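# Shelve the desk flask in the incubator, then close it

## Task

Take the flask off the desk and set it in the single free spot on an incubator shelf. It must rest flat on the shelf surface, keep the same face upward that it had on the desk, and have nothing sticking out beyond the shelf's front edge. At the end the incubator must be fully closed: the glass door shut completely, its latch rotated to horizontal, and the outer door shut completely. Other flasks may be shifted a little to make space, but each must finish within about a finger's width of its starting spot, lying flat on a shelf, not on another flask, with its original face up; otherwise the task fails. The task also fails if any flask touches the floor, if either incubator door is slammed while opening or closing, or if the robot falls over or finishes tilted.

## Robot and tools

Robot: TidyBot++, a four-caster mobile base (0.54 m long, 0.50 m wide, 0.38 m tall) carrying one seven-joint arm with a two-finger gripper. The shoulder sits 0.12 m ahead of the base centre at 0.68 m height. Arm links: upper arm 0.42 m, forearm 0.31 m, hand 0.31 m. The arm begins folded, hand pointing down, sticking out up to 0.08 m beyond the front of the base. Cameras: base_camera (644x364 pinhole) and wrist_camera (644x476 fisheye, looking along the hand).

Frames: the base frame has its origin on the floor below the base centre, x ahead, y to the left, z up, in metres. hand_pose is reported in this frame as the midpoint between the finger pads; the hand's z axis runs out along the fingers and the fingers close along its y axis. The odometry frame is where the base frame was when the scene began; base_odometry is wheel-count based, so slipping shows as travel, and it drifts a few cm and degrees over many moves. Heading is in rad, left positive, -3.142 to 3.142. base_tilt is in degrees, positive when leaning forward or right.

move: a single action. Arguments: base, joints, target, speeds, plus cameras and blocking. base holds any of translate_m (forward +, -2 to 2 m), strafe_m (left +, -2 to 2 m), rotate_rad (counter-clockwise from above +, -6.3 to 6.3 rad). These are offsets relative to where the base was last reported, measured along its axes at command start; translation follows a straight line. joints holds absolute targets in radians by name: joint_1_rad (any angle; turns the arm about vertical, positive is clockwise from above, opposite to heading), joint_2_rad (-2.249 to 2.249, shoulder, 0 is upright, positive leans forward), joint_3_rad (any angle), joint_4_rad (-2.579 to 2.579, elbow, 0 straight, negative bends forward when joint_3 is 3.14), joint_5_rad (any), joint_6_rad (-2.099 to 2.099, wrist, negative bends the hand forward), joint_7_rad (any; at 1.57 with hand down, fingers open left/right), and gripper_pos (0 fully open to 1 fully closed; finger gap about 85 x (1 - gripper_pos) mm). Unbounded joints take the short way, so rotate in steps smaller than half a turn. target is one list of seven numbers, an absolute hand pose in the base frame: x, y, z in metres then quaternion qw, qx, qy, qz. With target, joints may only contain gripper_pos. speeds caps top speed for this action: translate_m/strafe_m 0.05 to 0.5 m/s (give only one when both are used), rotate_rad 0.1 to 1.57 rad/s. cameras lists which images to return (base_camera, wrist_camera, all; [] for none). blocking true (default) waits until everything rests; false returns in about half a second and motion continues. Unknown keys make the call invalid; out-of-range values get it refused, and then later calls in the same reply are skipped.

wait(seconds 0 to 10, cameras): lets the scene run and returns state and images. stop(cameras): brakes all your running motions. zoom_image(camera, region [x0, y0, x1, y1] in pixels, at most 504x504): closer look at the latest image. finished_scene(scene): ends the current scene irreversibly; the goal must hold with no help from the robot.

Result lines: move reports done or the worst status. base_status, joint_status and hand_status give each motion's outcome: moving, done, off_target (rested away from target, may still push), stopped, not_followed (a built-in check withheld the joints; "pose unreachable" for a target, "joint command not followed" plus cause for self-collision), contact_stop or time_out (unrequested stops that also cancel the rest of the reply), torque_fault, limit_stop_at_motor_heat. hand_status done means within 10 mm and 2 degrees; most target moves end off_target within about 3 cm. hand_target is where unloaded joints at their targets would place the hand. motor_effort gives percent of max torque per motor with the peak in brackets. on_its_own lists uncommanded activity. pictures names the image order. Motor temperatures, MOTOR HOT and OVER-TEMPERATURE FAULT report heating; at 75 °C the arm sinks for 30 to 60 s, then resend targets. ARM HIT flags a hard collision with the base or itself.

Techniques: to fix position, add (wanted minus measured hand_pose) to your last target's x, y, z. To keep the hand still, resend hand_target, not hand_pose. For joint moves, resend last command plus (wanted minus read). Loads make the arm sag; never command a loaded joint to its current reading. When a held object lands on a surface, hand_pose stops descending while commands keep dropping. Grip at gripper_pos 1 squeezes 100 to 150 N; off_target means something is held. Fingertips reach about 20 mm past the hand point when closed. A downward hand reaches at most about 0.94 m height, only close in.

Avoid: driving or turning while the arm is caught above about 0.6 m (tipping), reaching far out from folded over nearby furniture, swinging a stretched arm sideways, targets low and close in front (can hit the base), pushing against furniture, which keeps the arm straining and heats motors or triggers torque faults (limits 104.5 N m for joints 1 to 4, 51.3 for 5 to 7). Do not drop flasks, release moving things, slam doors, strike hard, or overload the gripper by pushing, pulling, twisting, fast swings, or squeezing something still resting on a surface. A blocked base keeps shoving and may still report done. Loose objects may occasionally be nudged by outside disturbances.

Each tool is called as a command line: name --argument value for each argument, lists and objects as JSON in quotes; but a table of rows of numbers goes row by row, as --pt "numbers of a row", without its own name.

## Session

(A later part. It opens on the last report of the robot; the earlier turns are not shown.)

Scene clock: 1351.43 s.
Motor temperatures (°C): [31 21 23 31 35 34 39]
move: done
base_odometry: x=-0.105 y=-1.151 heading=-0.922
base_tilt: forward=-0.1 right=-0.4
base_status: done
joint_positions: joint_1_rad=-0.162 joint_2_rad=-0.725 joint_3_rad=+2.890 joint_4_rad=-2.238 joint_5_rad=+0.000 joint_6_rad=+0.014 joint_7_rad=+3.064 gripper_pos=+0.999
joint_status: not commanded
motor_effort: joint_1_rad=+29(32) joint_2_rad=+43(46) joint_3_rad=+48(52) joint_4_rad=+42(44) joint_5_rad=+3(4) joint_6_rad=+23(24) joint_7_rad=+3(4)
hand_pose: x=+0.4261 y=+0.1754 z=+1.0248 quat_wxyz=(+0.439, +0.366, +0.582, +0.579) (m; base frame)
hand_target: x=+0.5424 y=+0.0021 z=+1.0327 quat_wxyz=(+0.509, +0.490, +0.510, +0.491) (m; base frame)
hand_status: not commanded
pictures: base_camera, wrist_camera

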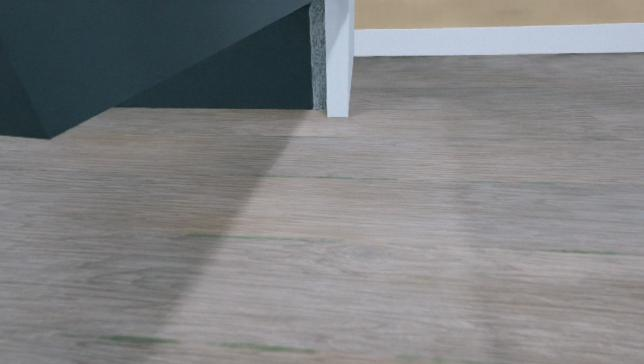

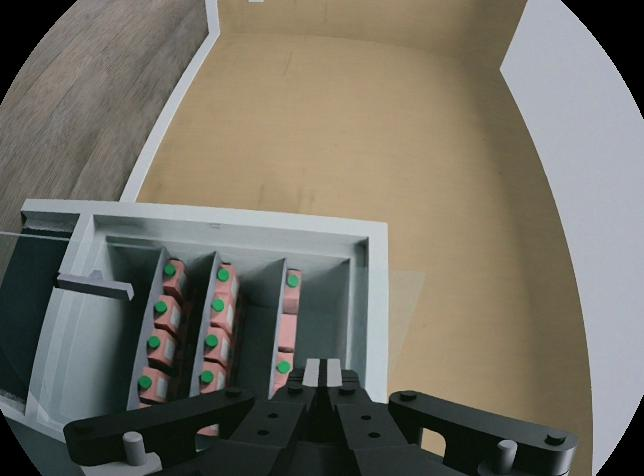

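wait --seconds 1

Scene clock: 1357.93 s.
Motor temperatures (°C): [31 21 23 31 35 34 39]
base_odometry: x=-0.105 y=-1.151 heading=-0.922
base_tilt: forward=-0.1 right=-0.3
base_status: done
joint_positions: joint_1_rad=-0.162 joint_2_rad=-0.725 joint_3_rad=+2.890 joint_4_rad=-2.238 joint_5_rad=+0.000 joint_6_rad=+0.014 joint_7_rad=+3.064 gripper_pos=+0.999
joint_status: not commanded
motor_effort: joint_1_rad=+29(32) joint_2_rad=+43(46) joint_3_rad=+48(52) joint_4_rad=+41(44) joint_5_rad=+3(4) joint_6_rad=+22(24) joint_7_rad=+4(4)
hand_pose: x=+0.4261 y=+0.1754 z=+1.0248 quat_wxyz=(+0.439, +0.366, +0.582, +0.579) (m; base frame)
hand_target: x=+0.5424 y=+0.0021 z=+1.0327 quat_wxyz=(+0.509, +0.490, +0.510, +0.491) (m; base frame)
hand_status: not commanded
wait: 1.00 s; at rest from the start
pictures: base_camera, wrist_camera

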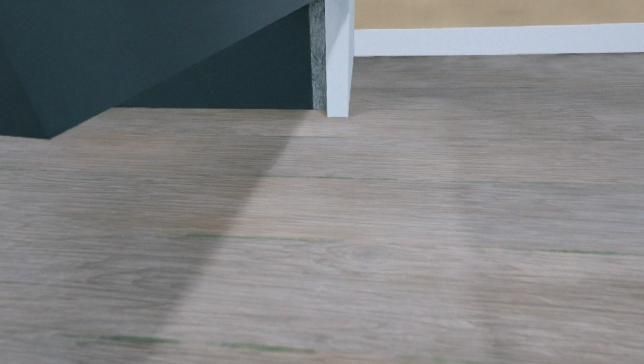

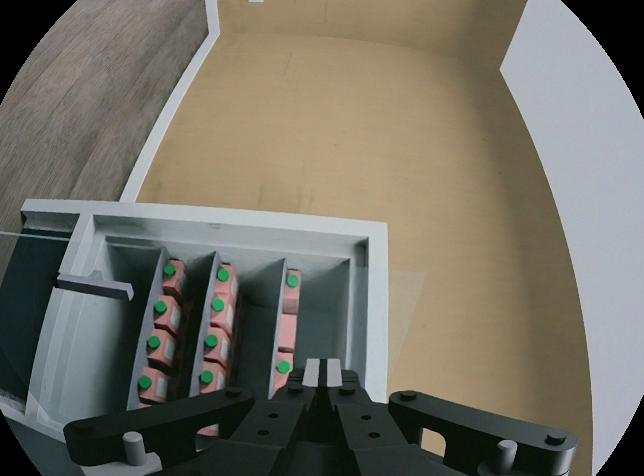

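move --base '{"translate_m":-0.08}' --speeds '{"translate_m":0.06}'

Scene clock: 1381.67 s.
Motor temperatures (°C): [32 22 24 32 35 34 39]
move: done
base_odometry: x=-0.153 y=-1.086 heading=-0.922
base_tilt: forward=-0.1 right=-0.3
base_status: done
joint_positions: joint_1_rad=-0.026 joint_2_rad=-0.581 joint_3_rad=+3.102 joint_4_rad=-2.176 joint_5_rad=+0.000 joint_6_rad=+0.014 joint_7_rad=+3.064 gripper_pos=+0.999
joint_status: not commanded
motor_effort: joint_1_rad=+2(27) joint_2_rad=+13(44) joint_3_rad=+7(47) joint_4_rad=+30(38) joint_5_rad=+0(3) joint_6_rad=+14(20) joint_7_rad=+1(3)
hand_pose: x=+0.5122 y=+0.0319 z=+1.0223 quat_wxyz=(+0.468, +0.502, +0.503, +0.525) (m; base frame)
hand_target: x=+0.5424 y=+0.0021 z=+1.0327 quat_wxyz=(+0.509, +0.490, +0.510, +0.491) (m; base frame)
hand_status: not commanded
pictures: base_camera, wrist_camera

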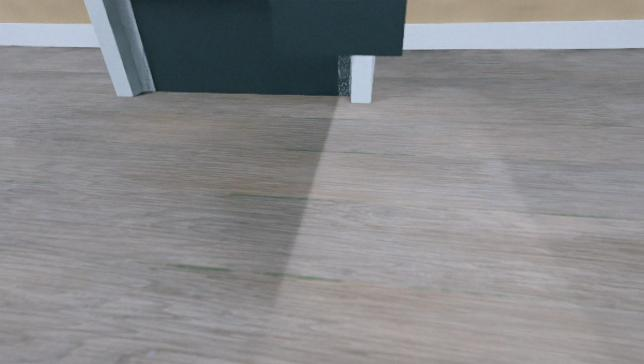

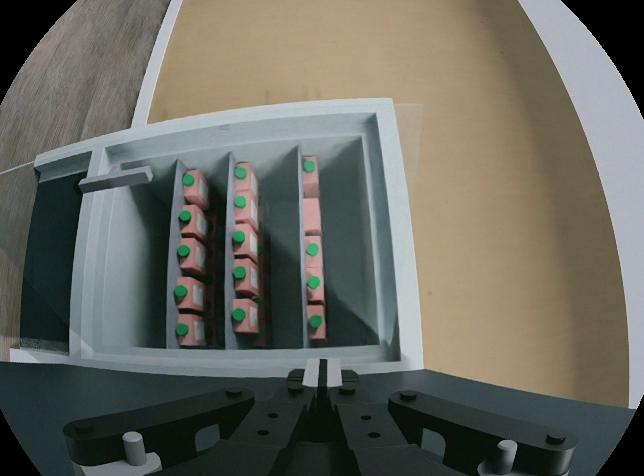

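move --base '{"strafe_m":0.05}' --speeds '{"strafe_m":0.1}'

move --joints '{"joint_1_rad":0.0,"joint_2_rad":0.18,"joint_3_rad":3.1416,"joint_4_rad":-1.565,"joint_5_rad":0.04,"joint_6_rad":0.24,"joint_7_rad":3.14}'

Scene clock: 1397.20 s.
Motor temperatures (°C): [32 22 24 32 35 34 39]
move: done
base_odometry: x=-0.114 y=-1.056 heading=-0.922
base_tilt: forward=+0.1 right=-0.3
base_status: done
joint_positions: joint_1_rad=-0.015 joint_2_rad=-0.548 joint_3_rad=+3.116 joint_4_rad=-2.157 joint_5_rad=+0.000 joint_6_rad=+0.015 joint_7_rad=+3.064 gripper_pos=+0.999
joint_status: not commanded
motor_effort: joint_1_rad=+2(4) joint_2_rad=+6(14) joint_3_rad=+4(8) joint_4_rad=+27(29) joint_5_rad=+1(1) joint_6_rad=+12(13) joint_7_rad=+1(1)
hand_pose: x=+0.5245 y=+0.0212 z=+1.0213 quat_wxyz=(+0.468, +0.513, +0.499, +0.518) (m; base frame)
hand_target: x=+0.5424 y=+0.0021 z=+1.0327 quat_wxyz=(+0.509, +0.490, +0.510, +0.491) (m; base frame)
hand_status: not commanded
pictures: base_camera, wrist_camera

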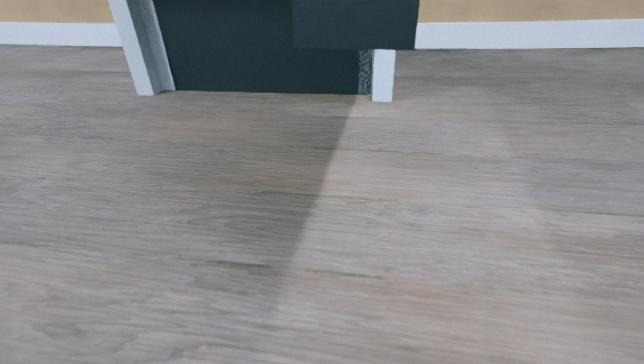

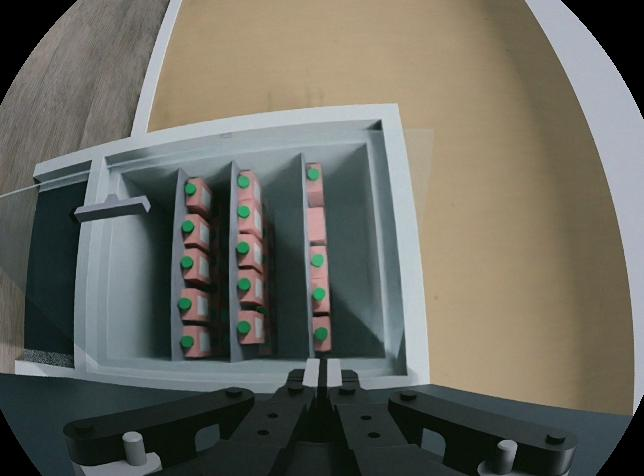

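Scene clock: 1399.30 s.
Motor temperatures (°C): [32 22 24 32 35 34 39]
move: off_target
base_odometry: x=-0.103 y=-1.046 heading=-0.877
base_tilt: forward=+0.0 right=-0.5
base_status: not commanded
joint_positions: joint_1_rad=-0.222 joint_2_rad=+0.166 joint_3_rad=+2.932 joint_4_rad=-1.607 joint_5_rad=+0.012 joint_6_rad=+0.181 joint_7_rad=+3.068 gripper_pos=+0.999
joint_status: joint_1_rad off_target (ended at -0.222, target +0.000); joint_3_rad off_target (ended at +2.932, target +3.142); joint_4_rad off_target (ended at -1.607, target -1.565); the others done
motor_effort: joint_1_rad=+37(46) joint_2_rad=-24(35) joint_3_rad=+35(54) joint_4_rad=+28(57) joint_5_rad=-3(4) joint_6_rad=+12(31) joint_7_rad=+1(4)
hand_pose: x=+0.7462 y=+0.2762 z=+1.0295 quat_wxyz=(+0.349, +0.413, +0.582, +0.608) (m; base frame)
hand_target: x=+0.8145 y=+0.0043 z=+1.0617 quat_wxyz=(+0.523, +0.472, +0.495, +0.509) (m; base frame)
hand_status: not commanded
pictures: base_camera, wrist_camera

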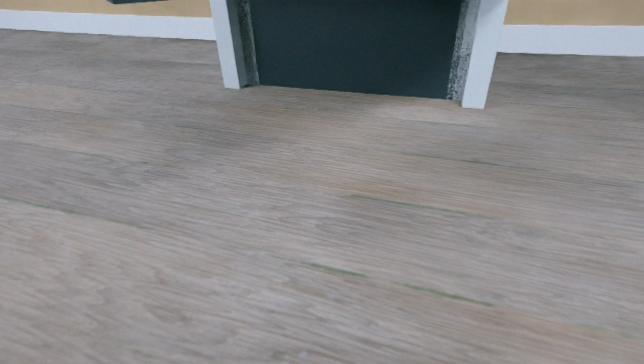

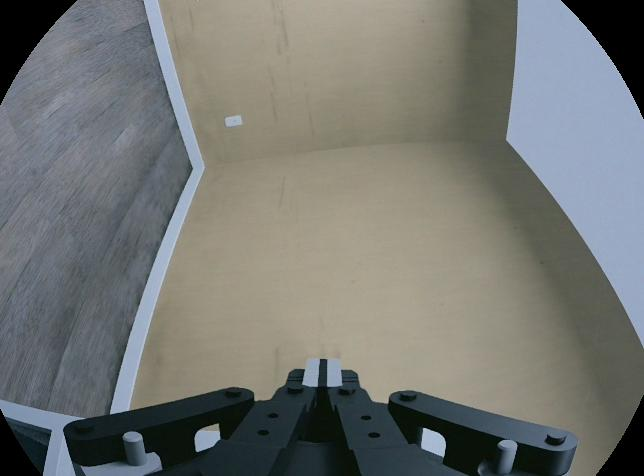

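move --joints '{"joint_1_rad":0.0,"joint_2_rad":-0.5,"joint_3_rad":3.1416,"joint_4_rad":-2.13,"joint_5_rad":0.04,"joint_6_rad":0.06,"joint_7_rad":3.14}' --base '{"translate_m":-0.08}'

Scene clock: 1413.63 s.
Motor temperatures (°C): [32 22 24 32 35 34 39]
move: done
base_odometry: x=-0.154 y=-0.985 heading=-0.877
base_tilt: forward=+0.0 right=-0.3
base_status: done
joint_positions: joint_1_rad=+0.003 joint_2_rad=-0.487 joint_3_rad=+3.143 joint_4_rad=-2.119 joint_5_rad=+0.012 joint_6_rad=+0.114 joint_7_rad=+3.068 gripper_pos=+0.999
joint_status: all done
motor_effort: joint_1_rad=-1(35) joint_2_rad=-4(31) joint_3_rad=-1(31) joint_4_rad=+22(31) joint_5_rad=+0(4) joint_6_rad=+9(14) joint_7_rad=+0(2)
hand_pose: x=+0.5468 y=-0.0004 z=+1.0512 quat_wxyz=(+0.498, +0.502, +0.470, +0.528) (m; base frame)
hand_target: x=+0.5424 y=+0.0021 z=+1.0327 quat_wxyz=(+0.509, +0.490, +0.510, +0.491) (m; base frame)
hand_status: not commanded
pictures: base_camera, wrist_camera

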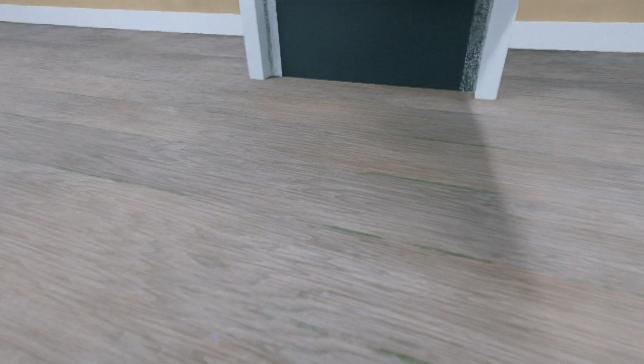

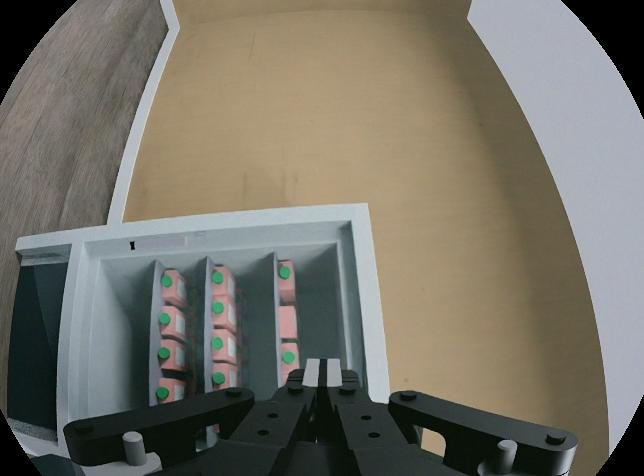

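zoom_image --camera "wrist_camera" --region '[0, 180, 420, 476]'

Scaled by 1.200.

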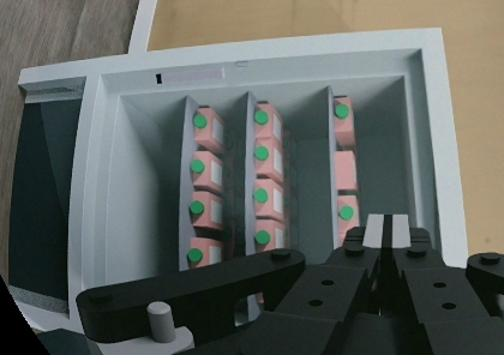

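move --base '{"strafe_m":0.38,"rotate_rad":-0.045}' --speeds '{"strafe_m":0.3}' --joints '{"joint_1_rad":0.0,"joint_2_rad":-0.7,"joint_3_rad":3.1416,"joint_4_rad":-2.2,"joint_5_rad":0.04,"joint_6_rad":0.6,"joint_7_rad":1.58}'

Scene clock: 1430.83 s.
Motor temperatures (°C): [32 22 24 32 35 34 39]
move: done
base_odometry: x=+0.138 y=-0.741 heading=-0.921
base_tilt: forward=+0.1 right=-0.4
base_status: done
joint_positions: joint_1_rad=+0.003 joint_2_rad=-0.692 joint_3_rad=+3.144 joint_4_rad=-2.189 joint_5_rad=+0.012 joint_6_rad=+0.550 joint_7_rad=+1.656 gripper_pos=+0.999
joint_status: all done
motor_effort: joint_1_rad=+0(2) joint_2_rad=+3(7) joint_3_rad=+0(3) joint_4_rad=+21(23) joint_5_rad=+0(1) joint_6_rad=+7(10) joint_7_rad=+0(1)
hand_pose: x=+0.4165 y=+0.0011 z=+1.2112 quat_wxyz=(+0.043, +0.455, +0.023, +0.889) (m; base frame)
hand_target: x=+0.4054 y=+0.0084 z=+1.2192 quat_wxyz=(+0.014, +0.435, +0.019, +0.900) (m; base frame)
hand_status: not commanded
pictures: base_camera, wrist_camera

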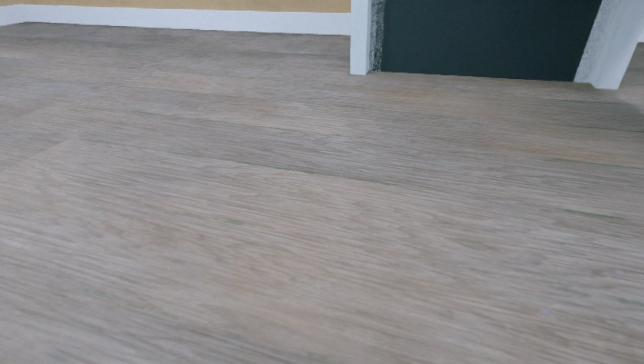

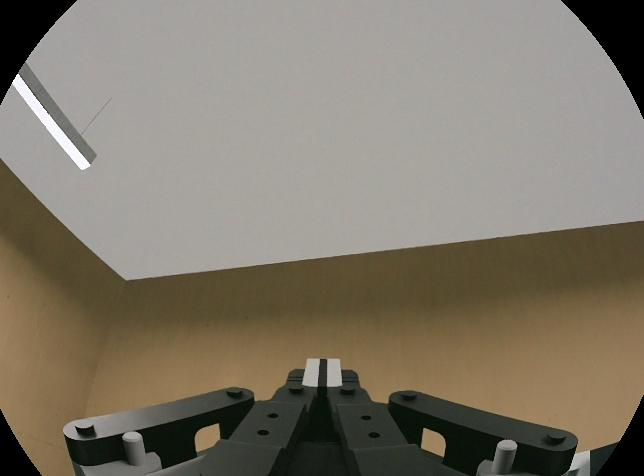

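move --base '{"rotate_rad":-0.115}' --joints '{"joint_1_rad":0.0,"joint_2_rad":-0.7,"joint_3_rad":3.1416,"joint_4_rad":-2.0,"joint_5_rad":0.04,"joint_6_rad":-0.7,"joint_7_rad":1.58}'

Scene clock: 1444.40 s.
Motor temperatures (°C): [32 21 24 32 35 34 39]
move: done
base_odometry: x=+0.139 y=-0.741 heading=-1.037
base_tilt: forward=+0.1 right=-0.4
base_status: done
joint_positions: joint_1_rad=+0.003 joint_2_rad=-0.693 joint_3_rad=+3.144 joint_4_rad=-2.017 joint_5_rad=+0.012 joint_6_rad=-0.647 joint_7_rad=+1.656 gripper_pos=+0.999
joint_status: all done
motor_effort: joint_1_rad=+0(2) joint_2_rad=+3(5) joint_3_rad=+1(2) joint_4_rad=+21(23) joint_5_rad=+0(1) joint_6_rad=+8(10) joint_7_rad=+1(1)
hand_pose: x=+0.4417 y=-0.0027 z=+0.9614 quat_wxyz=(+0.030, +0.833, +0.035, +0.552) (m; base frame)
hand_target: x=+0.4339 y=-0.0067 z=+0.9583 quat_wxyz=(+0.022, +0.841, +0.010, +0.540) (m; base frame)
hand_status: not commanded
pictures: base_camera, wrist_camera

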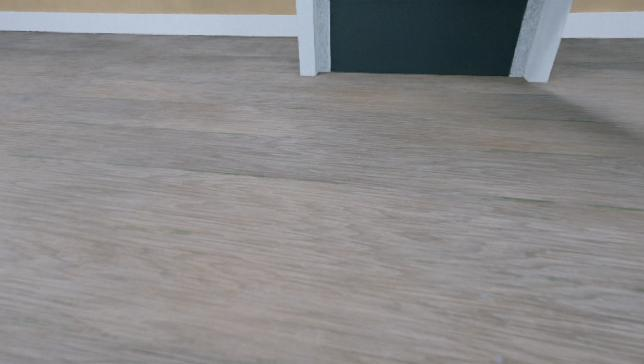

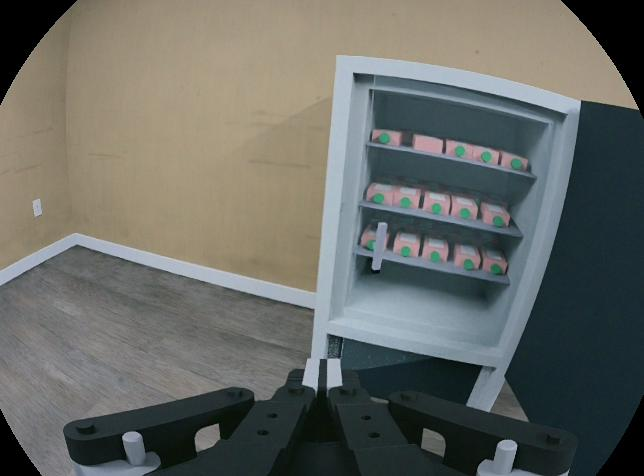

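zoom_image --camera "wrist_camera" --region '[300, 40, 600, 380]'

Scaled by 1.482.

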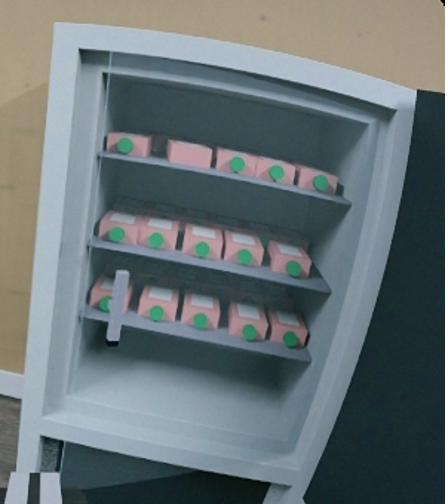

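move --base '{"rotate_rad":-0.035}'

Scene clock: 1455.17 s.
Motor temperatures (°C): [32 21 24 31 35 34 39]
move: done
base_odometry: x=+0.139 y=-0.741 heading=-1.072
base_tilt: forward=+0.0 right=-0.3
base_status: done
joint_positions: joint_1_rad=+0.003 joint_2_rad=-0.693 joint_3_rad=+3.144 joint_4_rad=-2.017 joint_5_rad=+0.012 joint_6_rad=-0.647 joint_7_rad=+1.656 gripper_pos=+0.999
joint_status: not commanded
motor_effort: joint_1_rad=+0(1) joint_2_rad=+3(3) joint_3_rad=+0(2) joint_4_rad=+21(22) joint_5_rad=+0(1) joint_6_rad=+8(9) joint_7_rad=+0(1)
hand_pose: x=+0.4417 y=-0.0027 z=+0.9613 quat_wxyz=(+0.030, +0.833, +0.035, +0.552) (m; base frame)
hand_target: x=+0.4339 y=-0.0067 z=+0.9583 quat_wxyz=(+0.022, +0.841, +0.010, +0.540) (m; base frame)
hand_status: not commanded
pictures: base_camera, wrist_camera

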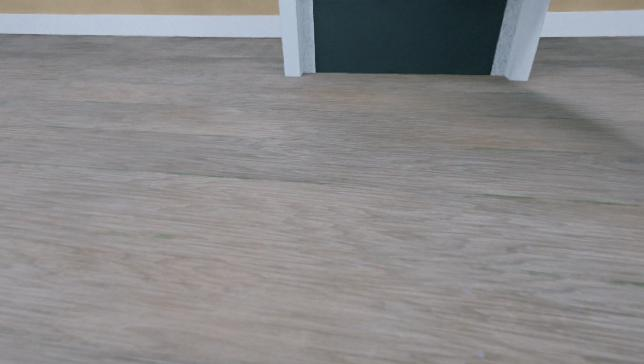

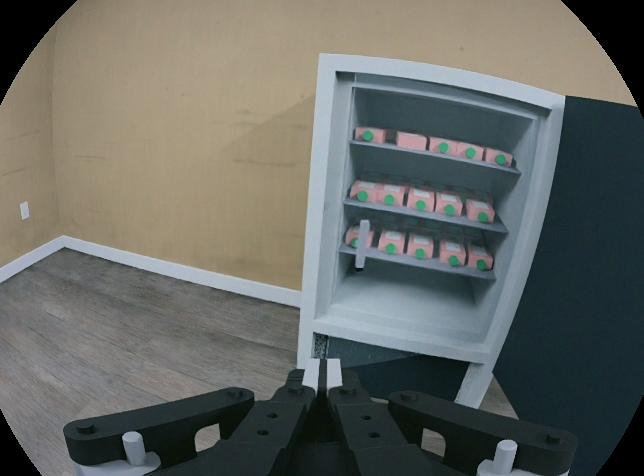

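move --base '{"strafe_m":-0.12,"translate_m":0.3}' --speeds '{"translate_m":0.2}' --joints '{"joint_1_rad":0.0,"joint_2_rad":-0.3,"joint_3_rad":3.1416,"joint_4_rad":-2.42,"joint_5_rad":0.04,"joint_6_rad":0.59,"joint_7_rad":1.49}'

Scene clock: 1480.53 s.
Motor temperatures (°C): [32 21 24 31 35 33 39]
move: done
base_odometry: x=+0.177 y=-1.062 heading=-1.073
base_tilt: forward=+0.0 right=-0.3
base_status: done
joint_positions: joint_1_rad=+0.003 joint_2_rad=-0.304 joint_3_rad=+3.144 joint_4_rad=-2.408 joint_5_rad=+0.012 joint_6_rad=+0.539 joint_7_rad=+1.568 gripper_pos=+0.999
joint_status: all done
motor_effort: joint_1_rad=+0(2) joint_2_rad=-9(11) joint_3_rad=+0(2) joint_4_rad=+19(23) joint_5_rad=+0(1) joint_6_rad=+9(10) joint_7_rad=+1(1)
hand_pose: x=+0.5751 y=+0.0007 z=+0.9248 quat_wxyz=(+0.002, +0.705, +0.003, +0.709) (m; base frame)
hand_target: x=+0.5737 y=+0.0083 z=+0.9323 quat_wxyz=(-0.025, +0.693, -0.008, +0.721) (m; base frame)
hand_status: not commanded
pictures: base_camera, wrist_camera

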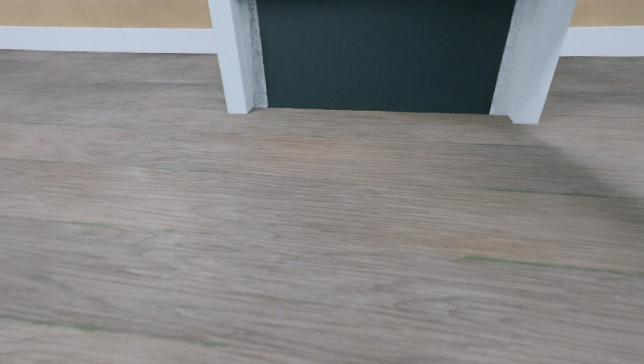

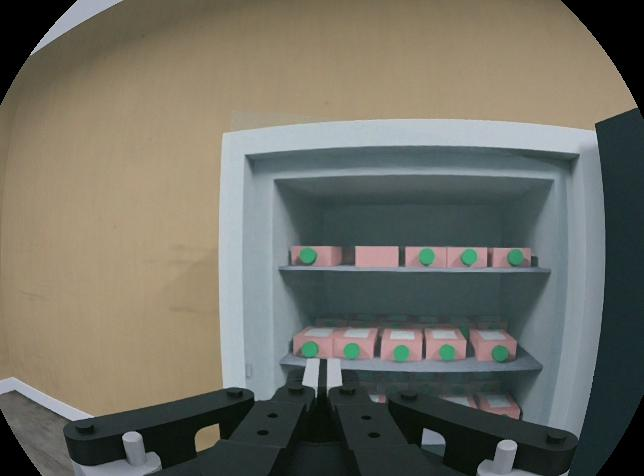

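zoom_image --camera "wrist_camera" --region '[200, 80, 620, 440]'

Scaled by 1.200.

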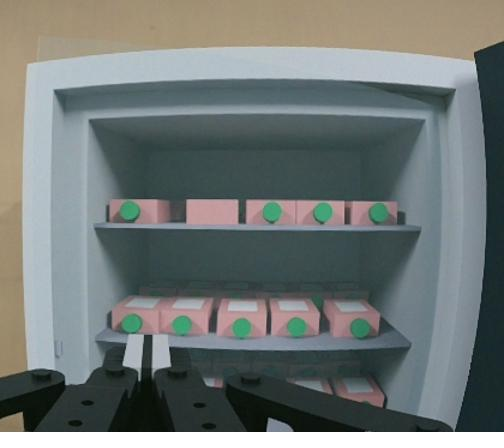

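move --base '{"strafe_m":0.05,"translate_m":0.2}' --speeds '{"translate_m":0.1}'

move --base '{"translate_m":0.15}' --speeds '{"translate_m":0.05}'

Scene clock: 1498.10 s.
Motor temperatures (°C): [32 21 24 31 35 33 39]
move: done
base_odometry: x=+0.316 y=-1.214 heading=-1.073
base_tilt: forward=+0.0 right=-0.3
base_status: done
joint_positions: joint_1_rad=+0.003 joint_2_rad=-0.300 joint_3_rad=+3.144 joint_4_rad=-2.410 joint_5_rad=+0.012 joint_6_rad=+0.541 joint_7_rad=+1.568 gripper_pos=+0.999
joint_status: not commanded
motor_effort: joint_1_rad=+0(2) joint_2_rad=-9(11) joint_3_rad=+0(2) joint_4_rad=+20(21) joint_5_rad=+0(1) joint_6_rad=+9(9) joint_7_rad=+0(1)
hand_pose: x=+0.5758 y=+0.0008 z=+0.9226 quat_wxyz=(+0.002, +0.707, +0.003, +0.708) (m; base frame)
hand_target: x=+0.5737 y=+0.0083 z=+0.9323 quat_wxyz=(-0.025, +0.693, -0.008, +0.721) (m; base frame)
hand_status: not commanded
pictures: base_camera, wrist_camera

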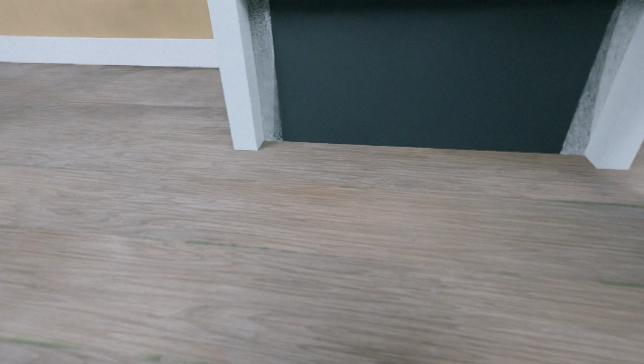

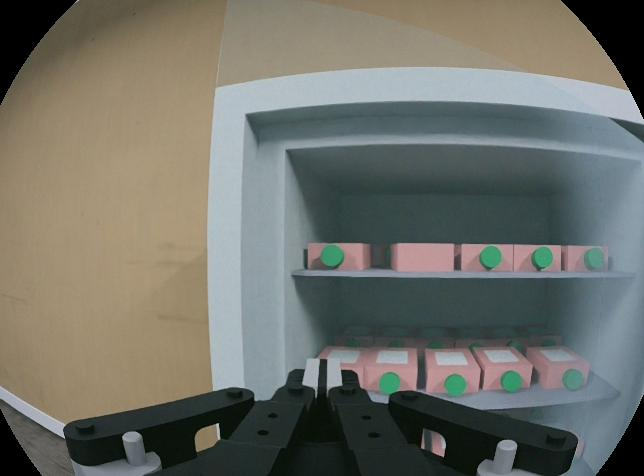

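Scene clock: 1501.57 s.
Motor temperatures (°C): [32 21 24 31 35 33 39]
move: done
base_odometry: x=+0.388 y=-1.346 heading=-1.073
base_tilt: forward=+0.1 right=-0.3
base_status: done
joint_positions: joint_1_rad=+0.003 joint_2_rad=-0.299 joint_3_rad=+3.144 joint_4_rad=-2.411 joint_5_rad=+0.012 joint_6_rad=+0.543 joint_7_rad=+1.567 gripper_pos=+0.999
joint_status: not commanded
motor_effort: joint_1_rad=+0(1) joint_2_rad=-8(11) joint_3_rad=-1(2) joint_4_rad=+20(21) joint_5_rad=+0(1) joint_6_rad=+9(10) joint_7_rad=+1(1)
hand_pose: x=+0.5757 y=+0.0008 z=+0.9223 quat_wxyz=(+0.002, +0.707, +0.002, +0.708) (m; base frame)
hand_target: x=+0.5737 y=+0.0083 z=+0.9323 quat_wxyz=(-0.025, +0.693, -0.008, +0.721) (m; base frame)
hand_status: not commanded
pictures: base_camera, wrist_camera

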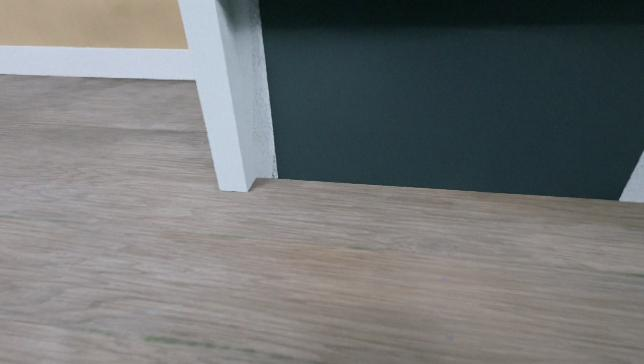

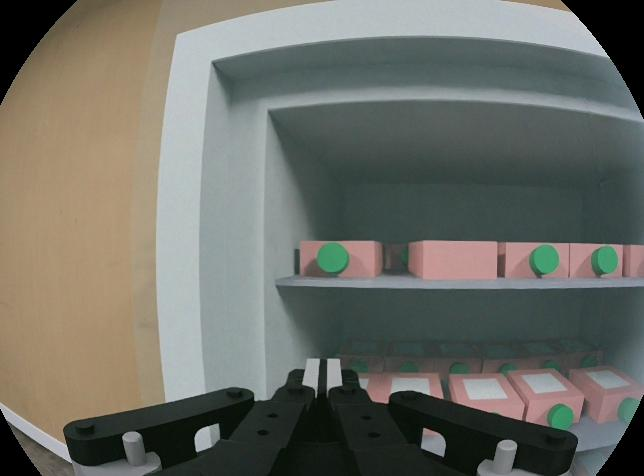

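move --base '{"translate_m":0.08}' --speeds '{"translate_m":0.05}'

Scene clock: 1507.67 s.
Motor temperatures (°C): [32 21 24 31 35 33 39]
move: done
base_odometry: x=+0.426 y=-1.416 heading=-1.073
base_tilt: forward=+0.0 right=-0.3
base_status: done
joint_positions: joint_1_rad=+0.003 joint_2_rad=-0.299 joint_3_rad=+3.144 joint_4_rad=-2.412 joint_5_rad=+0.012 joint_6_rad=+0.543 joint_7_rad=+1.567 gripper_pos=+0.999
joint_status: not commanded
motor_effort: joint_1_rad=+0(1) joint_2_rad=-9(12) joint_3_rad=+0(1) joint_4_rad=+19(21) joint_5_rad=+0(1) joint_6_rad=+9(9) joint_7_rad=+1(1)
hand_pose: x=+0.5757 y=+0.0008 z=+0.9220 quat_wxyz=(+0.002, +0.707, +0.002, +0.707) (m; base frame)
hand_target: x=+0.5737 y=+0.0083 z=+0.9323 quat_wxyz=(-0.025, +0.693, -0.008, +0.721) (m; base frame)
hand_status: not commanded
pictures: base_camera, wrist_camera

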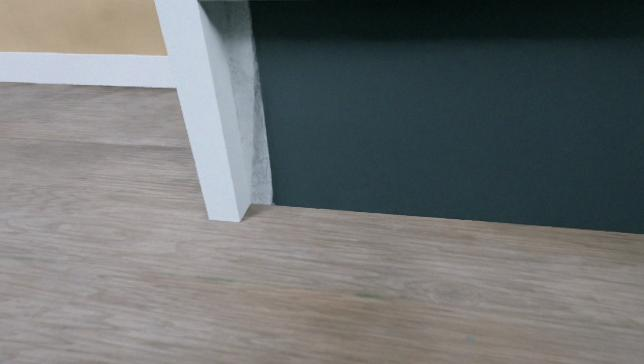

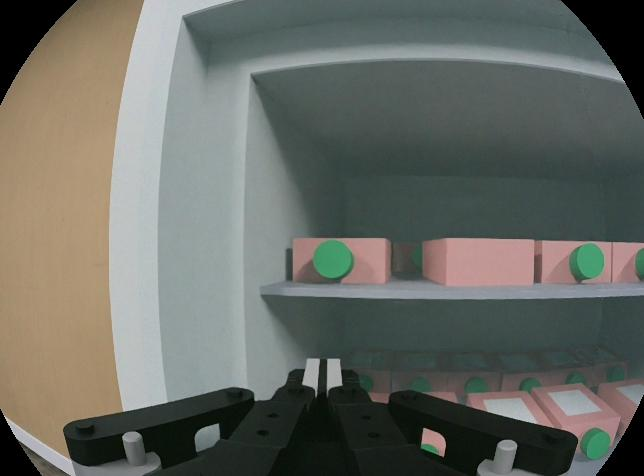

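move --base '{"translate_m":0.05}' --speeds '{"translate_m":0.05}'

zoom_image --camera "wrist_camera" --region '[40, 0, 440, 476]'

Scene clock: 1513.97 s.
Motor temperatures (°C): [32 21 24 31 35 33 39]
move: done
base_odometry: x=+0.450 y=-1.460 heading=-1.073
base_tilt: forward=+0.0 right=-0.3
base_status: done
joint_positions: joint_1_rad=+0.003 joint_2_rad=-0.299 joint_3_rad=+3.144 joint_4_rad=-2.413 joint_5_rad=+0.012 joint_6_rad=+0.544 joint_7_rad=+1.567 gripper_pos=+0.999
joint_status: not commanded
motor_effort: joint_1_rad=+0(1) joint_2_rad=-9(11) joint_3_rad=+0(1) joint_4_rad=+20(21) joint_5_rad=+0(1) joint_6_rad=+9(9) joint_7_rad=+1(1)
hand_pose: x=+0.5756 y=+0.0008 z=+0.9217 quat_wxyz=(+0.002, +0.707, +0.002, +0.707) (m; base frame)
hand_target: x=+0.5737 y=+0.0083 z=+0.9323 quat_wxyz=(-0.025, +0.693, -0.008, +0.721) (m; base frame)
hand_status: not commanded
pictures: base_camera, wrist_camera

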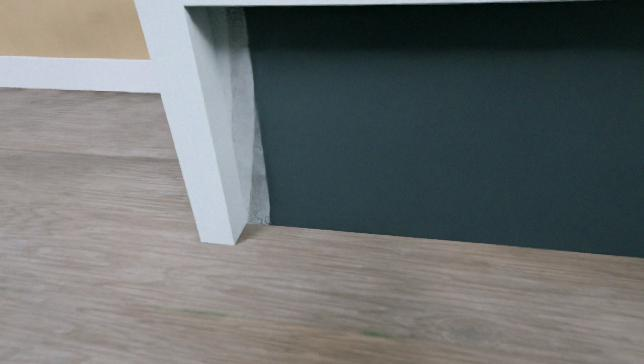

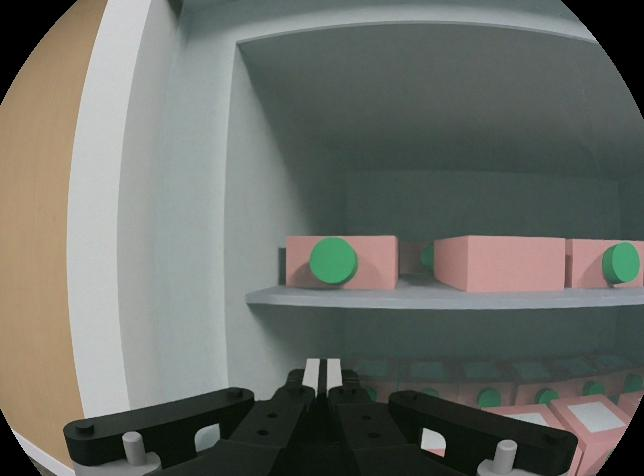

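Scaled by 1.059.

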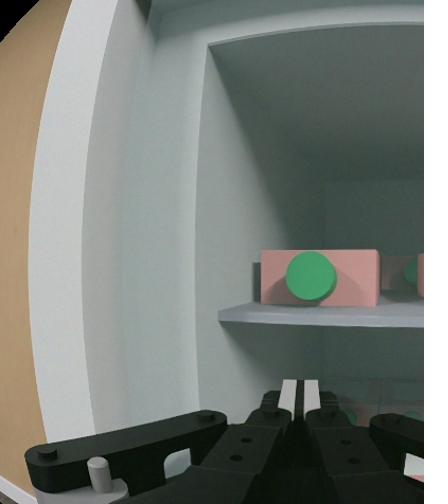

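move --base '{"translate_m":0.04}' --speeds '{"translate_m":0.05}'

Scene clock: 1519.80 s.
Motor temperatures (°C): [32 21 24 31 35 33 39]
move: done
base_odometry: x=+0.469 y=-1.495 heading=-1.072
base_tilt: forward=+0.0 right=-0.2
base_status: done
joint_positions: joint_1_rad=+0.003 joint_2_rad=-0.310 joint_3_rad=+3.144 joint_4_rad=-2.424 joint_5_rad=+0.012 joint_6_rad=+0.546 joint_7_rad=+1.567 gripper_pos=+0.999
joint_status: not commanded
motor_effort: joint_1_rad=+1(1) joint_2_rad=-6(10) joint_3_rad=+0(1) joint_4_rad=+20(24) joint_5_rad=+0(1) joint_6_rad=+8(9) joint_7_rad=+1(1)
hand_pose: x=+0.5710 y=+0.0008 z=+0.9208 quat_wxyz=(+0.002, +0.706, +0.002, +0.708) (m; base frame)
hand_target: x=+0.5737 y=+0.0083 z=+0.9323 quat_wxyz=(-0.025, +0.693, -0.008, +0.721) (m; base frame)
hand_status: not commanded
pictures: base_camera, wrist_camera

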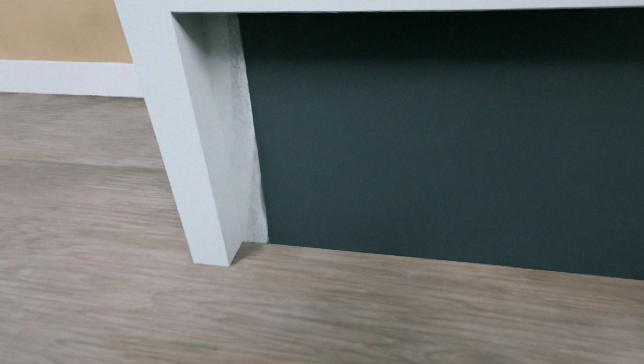

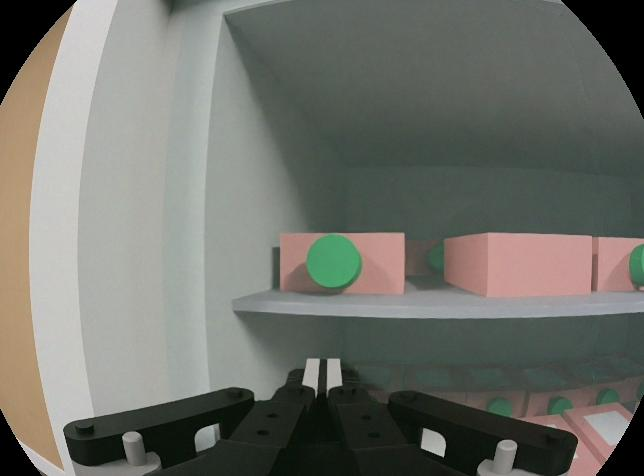

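move --base '{"translate_m":0.02}' --speeds '{"translate_m":0.05}'

zoom_image --camera "wrist_camera" --region '[20, 0, 320, 420]'

Scene clock: 1524.40 s.
Motor temperatures (°C): [32 21 24 31 35 33 39]
move: done
base_odometry: x=+0.479 y=-1.512 heading=-1.072
base_tilt: forward=+0.0 right=-0.3
base_status: done
joint_positions: joint_1_rad=+0.003 joint_2_rad=-0.362 joint_3_rad=+3.144 joint_4_rad=-2.465 joint_5_rad=+0.012 joint_6_rad=+0.547 joint_7_rad=+1.567 gripper_pos=+0.999
joint_status: not commanded
motor_effort: joint_1_rad=-1(1) joint_2_rad=+5(7) joint_3_rad=-1(2) joint_4_rad=+27(30) joint_5_rad=+1(1) joint_6_rad=+9(10) joint_7_rad=+1(1)
hand_pose: x=+0.5522 y=+0.0009 z=+0.9203 quat_wxyz=(+0.002, +0.702, +0.002, +0.712) (m; base frame)
hand_target: x=+0.5737 y=+0.0083 z=+0.9323 quat_wxyz=(-0.025, +0.693, -0.008, +0.721) (m; base frame)
hand_status: not commanded
pictures: base_camera, wrist_camera

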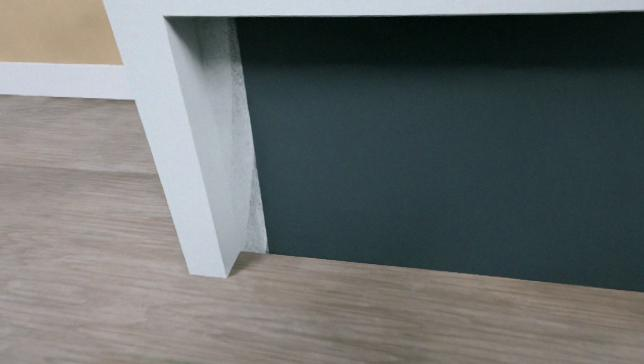

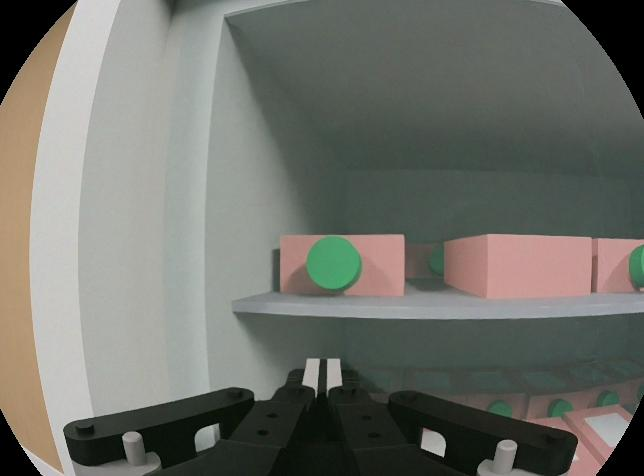

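Scaled by 1.200.

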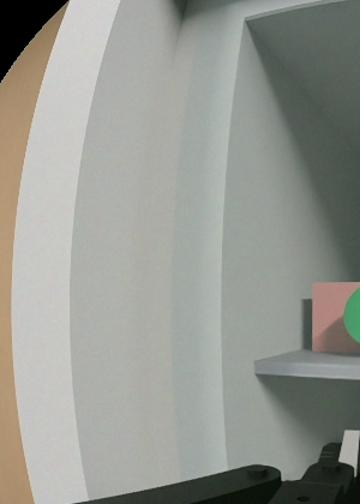

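move --base '{"translate_m":-0.2}' --speeds '{"translate_m":0.15}' --cameras '[]'

move --base '{"rotate_rad":-0.06}' --joints '{"joint_1_rad":0.0,"joint_2_rad":-0.55,"joint_3_rad":3.1416,"joint_4_rad":-2.42,"joint_5_rad":0.04,"joint_6_rad":0.0,"joint_7_rad":1.49}'

Scene clock: 1535.53 s.
Motor temperatures (°C): [32 21 23 31 35 33 39]
move: done
base_odometry: x=+0.383 y=-1.336 heading=-1.072
base_tilt: forward=+0.0 right=-0.3
base_status: done
joint_positions: joint_1_rad=+0.003 joint_2_rad=-0.298 joint_3_rad=+3.144 joint_4_rad=-2.425 joint_5_rad=+0.012 joint_6_rad=+0.548 joint_7_rad=+1.567 gripper_pos=+0.999
joint_status: not commanded
motor_effort: joint_1_rad=-1(2) joint_2_rad=-9(11) joint_3_rad=-1(1) joint_4_rad=+20(26) joint_5_rad=+0(1) joint_6_rad=+9(10) joint_7_rad=+0(1)
hand_pose: x=+0.5737 y=+0.0008 z=+0.9157 quat_wxyz=(+0.002, +0.710, +0.002, +0.704) (m; base frame)
hand_target: x=+0.5737 y=+0.0083 z=+0.9323 quat_wxyz=(-0.025, +0.693, -0.008, +0.721) (m; base frame)
hand_status: not commanded
pictures: none
No camera images: "cameras" was empty.

Scene clock: 1537.20 s.
Motor temperatures (°C): [32 21 23 31 35 33 39]
move: done
base_odometry: x=+0.383 y=-1.336 heading=-1.133
base_tilt: forward=+0.0 right=-0.3
base_status: done
joint_positions: joint_1_rad=+0.003 joint_2_rad=-0.538 joint_3_rad=+3.144 joint_4_rad=-2.425 joint_5_rad=+0.012 joint_6_rad=+0.056 joint_7_rad=+1.567 gripper_pos=+0.999
joint_status: all done
motor_effort: joint_1_rad=+0(2) joint_2_rad=-2(10) joint_3_rad=-1(3) joint_4_rad=+21(22) joint_5_rad=+0(2) joint_6_rad=+9(9) joint_7_rad=+0(1)
hand_pose: x=+0.5030 y=-0.0006 z=+0.8652 quat_wxyz=(+0.003, +0.793, +0.001, +0.609) (m; base frame)
hand_target: x=+0.4969 y=+0.0013 z=+0.8561 quat_wxyz=(-0.012, +0.804, -0.016, +0.594) (m; base frame)
hand_status: not commanded
pictures: base_camera, wrist_camera

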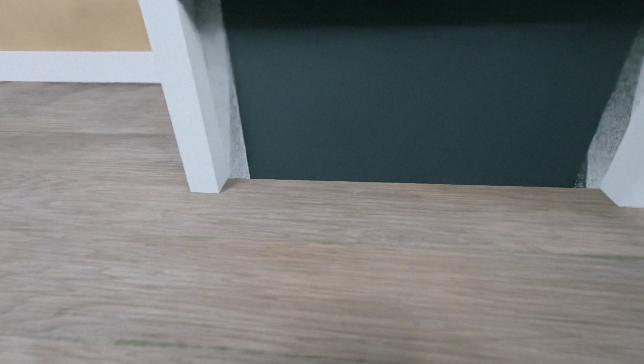

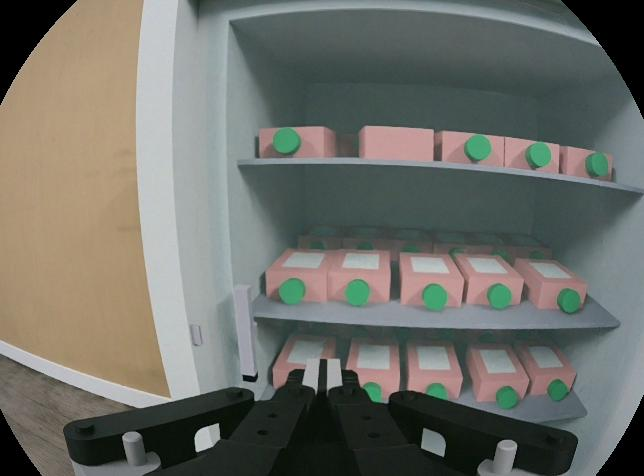

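zoom_image --camera "wrist_camera" --region '[160, 260, 300, 420]'

Scaled by 3.150.

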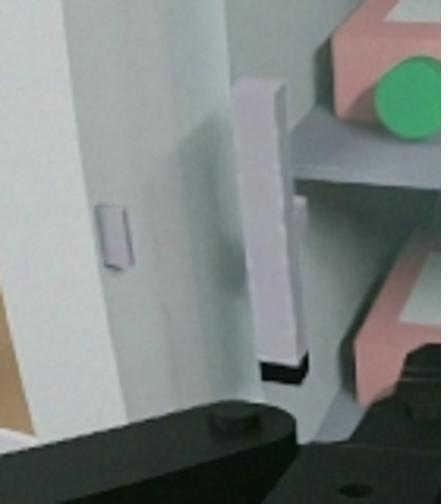

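move --base '{"translate_m":-0.25}' --cameras '[]'

move --base '{"strafe_m":0.077,"rotate_rad":-0.012}' --joints '{"joint_1_rad":0.0,"joint_2_rad":0.59,"joint_3_rad":3.1416,"joint_4_rad":-1.95,"joint_5_rad":0.03,"joint_6_rad":1.01,"joint_7_rad":1.49,"gripper_pos":0.5}'

Scene clock: 1597.63 s.
Motor temperatures (°C): [31 21 23 31 35 33 39]
move: done
base_odometry: x=+0.277 y=-1.110 heading=-1.133
base_tilt: forward=+0.0 right=-0.3
base_status: done
joint_positions: joint_1_rad=+0.003 joint_2_rad=-0.548 joint_3_rad=+3.144 joint_4_rad=-2.425 joint_5_rad=+0.012 joint_6_rad=+0.050 joint_7_rad=+1.567 gripper_pos=+0.999
joint_status: not commanded
motor_effort: joint_1_rad=+0(1) joint_2_rad=-1(5) joint_3_rad=+0(1) joint_4_rad=+21(22) joint_5_rad=+0(1) joint_6_rad=+9(9) joint_7_rad=+1(1)
hand_pose: x=+0.5006 y=-0.0006 z=+0.8677 quat_wxyz=(+0.003, +0.791, +0.001, +0.611) (m; base frame)
hand_target: x=+0.4969 y=+0.0013 z=+0.8561 quat_wxyz=(-0.012, +0.804, -0.016, +0.594) (m; base frame)
hand_status: not commanded
pictures: none
No camera images: "cameras" was empty.

Scene clock: 1600.37 s.
Motor temperatures (°C): [31 21 23 31 35 33 39]
move: done
base_odometry: x=+0.347 y=-1.077 heading=-1.145
base_tilt: forward=+0.1 right=-0.2
base_status: done
joint_positions: joint_1_rad=+0.003 joint_2_rad=+0.590 joint_3_rad=+3.143 joint_4_rad=-1.968 joint_5_rad=+0.012 joint_6_rad=+0.958 joint_7_rad=+1.567 gripper_pos=+0.500
joint_status: all done
motor_effort: joint_1_rad=-1(2) joint_2_rad=-35(37) joint_3_rad=-1(2) joint_4_rad=+15(22) joint_5_rad=+0(2) joint_6_rad=+9(10) joint_7_rad=+1(1)
hand_pose: x=+0.8374 y=+0.0014 z=+0.7598 quat_wxyz=(-0.001, +0.717, +0.003, +0.697) (m; base frame)
hand_target: x=+0.8419 y=+0.0092 z=+0.7849 quat_wxyz=(-0.032, +0.692, -0.013, +0.721) (m; base frame)
hand_status: not commanded
pictures: base_camera, wrist_camera

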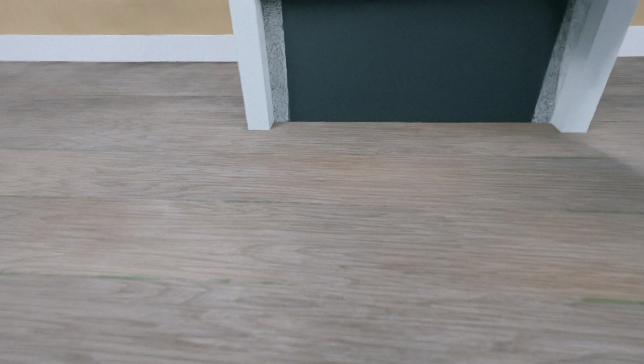

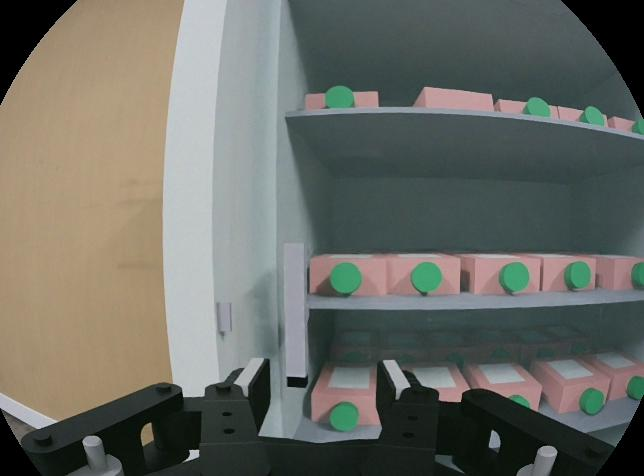

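move --base '{"strafe_m":0.017}' --cameras '[]'

move --base '{"translate_m":0.1}' --speeds '{"translate_m":0.05}'

Scene clock: 1613.67 s.
Motor temperatures (°C): [31 21 23 31 35 33 39]
move: done
base_odometry: x=+0.362 y=-1.070 heading=-1.145
base_tilt: forward=+0.0 right=-0.2
base_status: done
joint_positions: joint_1_rad=-0.004 joint_2_rad=+0.590 joint_3_rad=+3.143 joint_4_rad=-1.968 joint_5_rad=+0.012 joint_6_rad=+0.961 joint_7_rad=+1.567 gripper_pos=+0.500
joint_status: not commanded
motor_effort: joint_1_rad=+0(4) joint_2_rad=-35(36) joint_3_rad=-1(4) joint_4_rad=+14(15) joint_5_rad=+1(1) joint_6_rad=+9(9) joint_7_rad=+0(1)
hand_pose: x=+0.8375 y=+0.0069 z=+0.7608 quat_wxyz=(-0.003, +0.716, +0.006, +0.698) (m; base frame)
hand_target: x=+0.8419 y=+0.0092 z=+0.7849 quat_wxyz=(-0.032, +0.692, -0.013, +0.721) (m; base frame)
hand_status: not commanded
pictures: none
No camera images: "cameras" was empty.

Scene clock: 1616.13 s.
Motor temperatures (°C): [31 21 23 31 35 33 39]
move: done
base_odometry: x=+0.404 y=-1.161 heading=-1.144
base_tilt: forward=+0.0 right=-0.3
base_status: done
joint_positions: joint_1_rad=-0.004 joint_2_rad=+0.591 joint_3_rad=+3.143 joint_4_rad=-1.965 joint_5_rad=+0.012 joint_6_rad=+0.962 joint_7_rad=+1.567 gripper_pos=+0.500
joint_status: not commanded
motor_effort: joint_1_rad=+1(1) joint_2_rad=-35(37) joint_3_rad=-2(3) joint_4_rad=+15(16) joint_5_rad=+0(1) joint_6_rad=+9(9) joint_7_rad=+1(1)
hand_pose: x=+0.8384 y=+0.0069 z=+0.7616 quat_wxyz=(-0.003, +0.716, +0.006, +0.699) (m; base frame)
hand_target: x=+0.8419 y=+0.0092 z=+0.7849 quat_wxyz=(-0.032, +0.692, -0.013, +0.721) (m; base frame)
hand_status: not commanded
pictures: base_camera, wrist_camera

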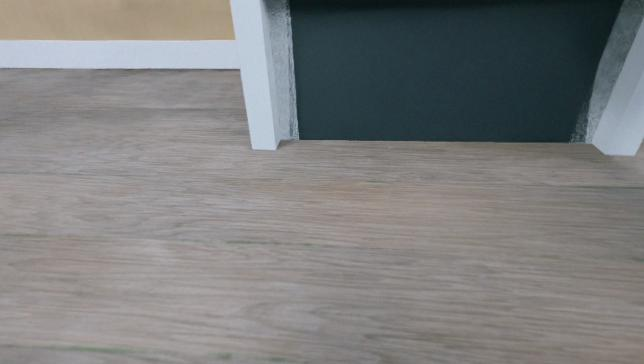

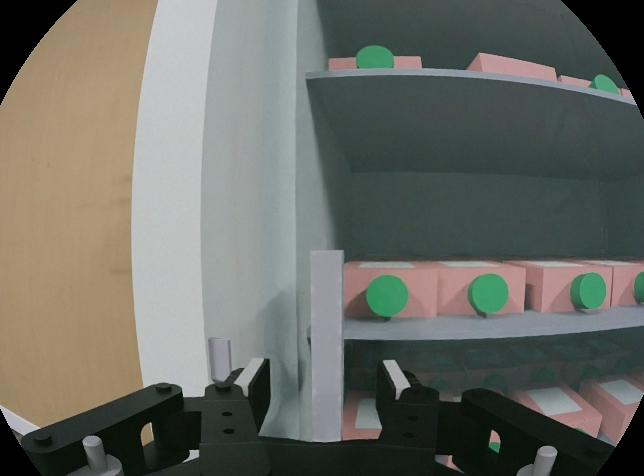

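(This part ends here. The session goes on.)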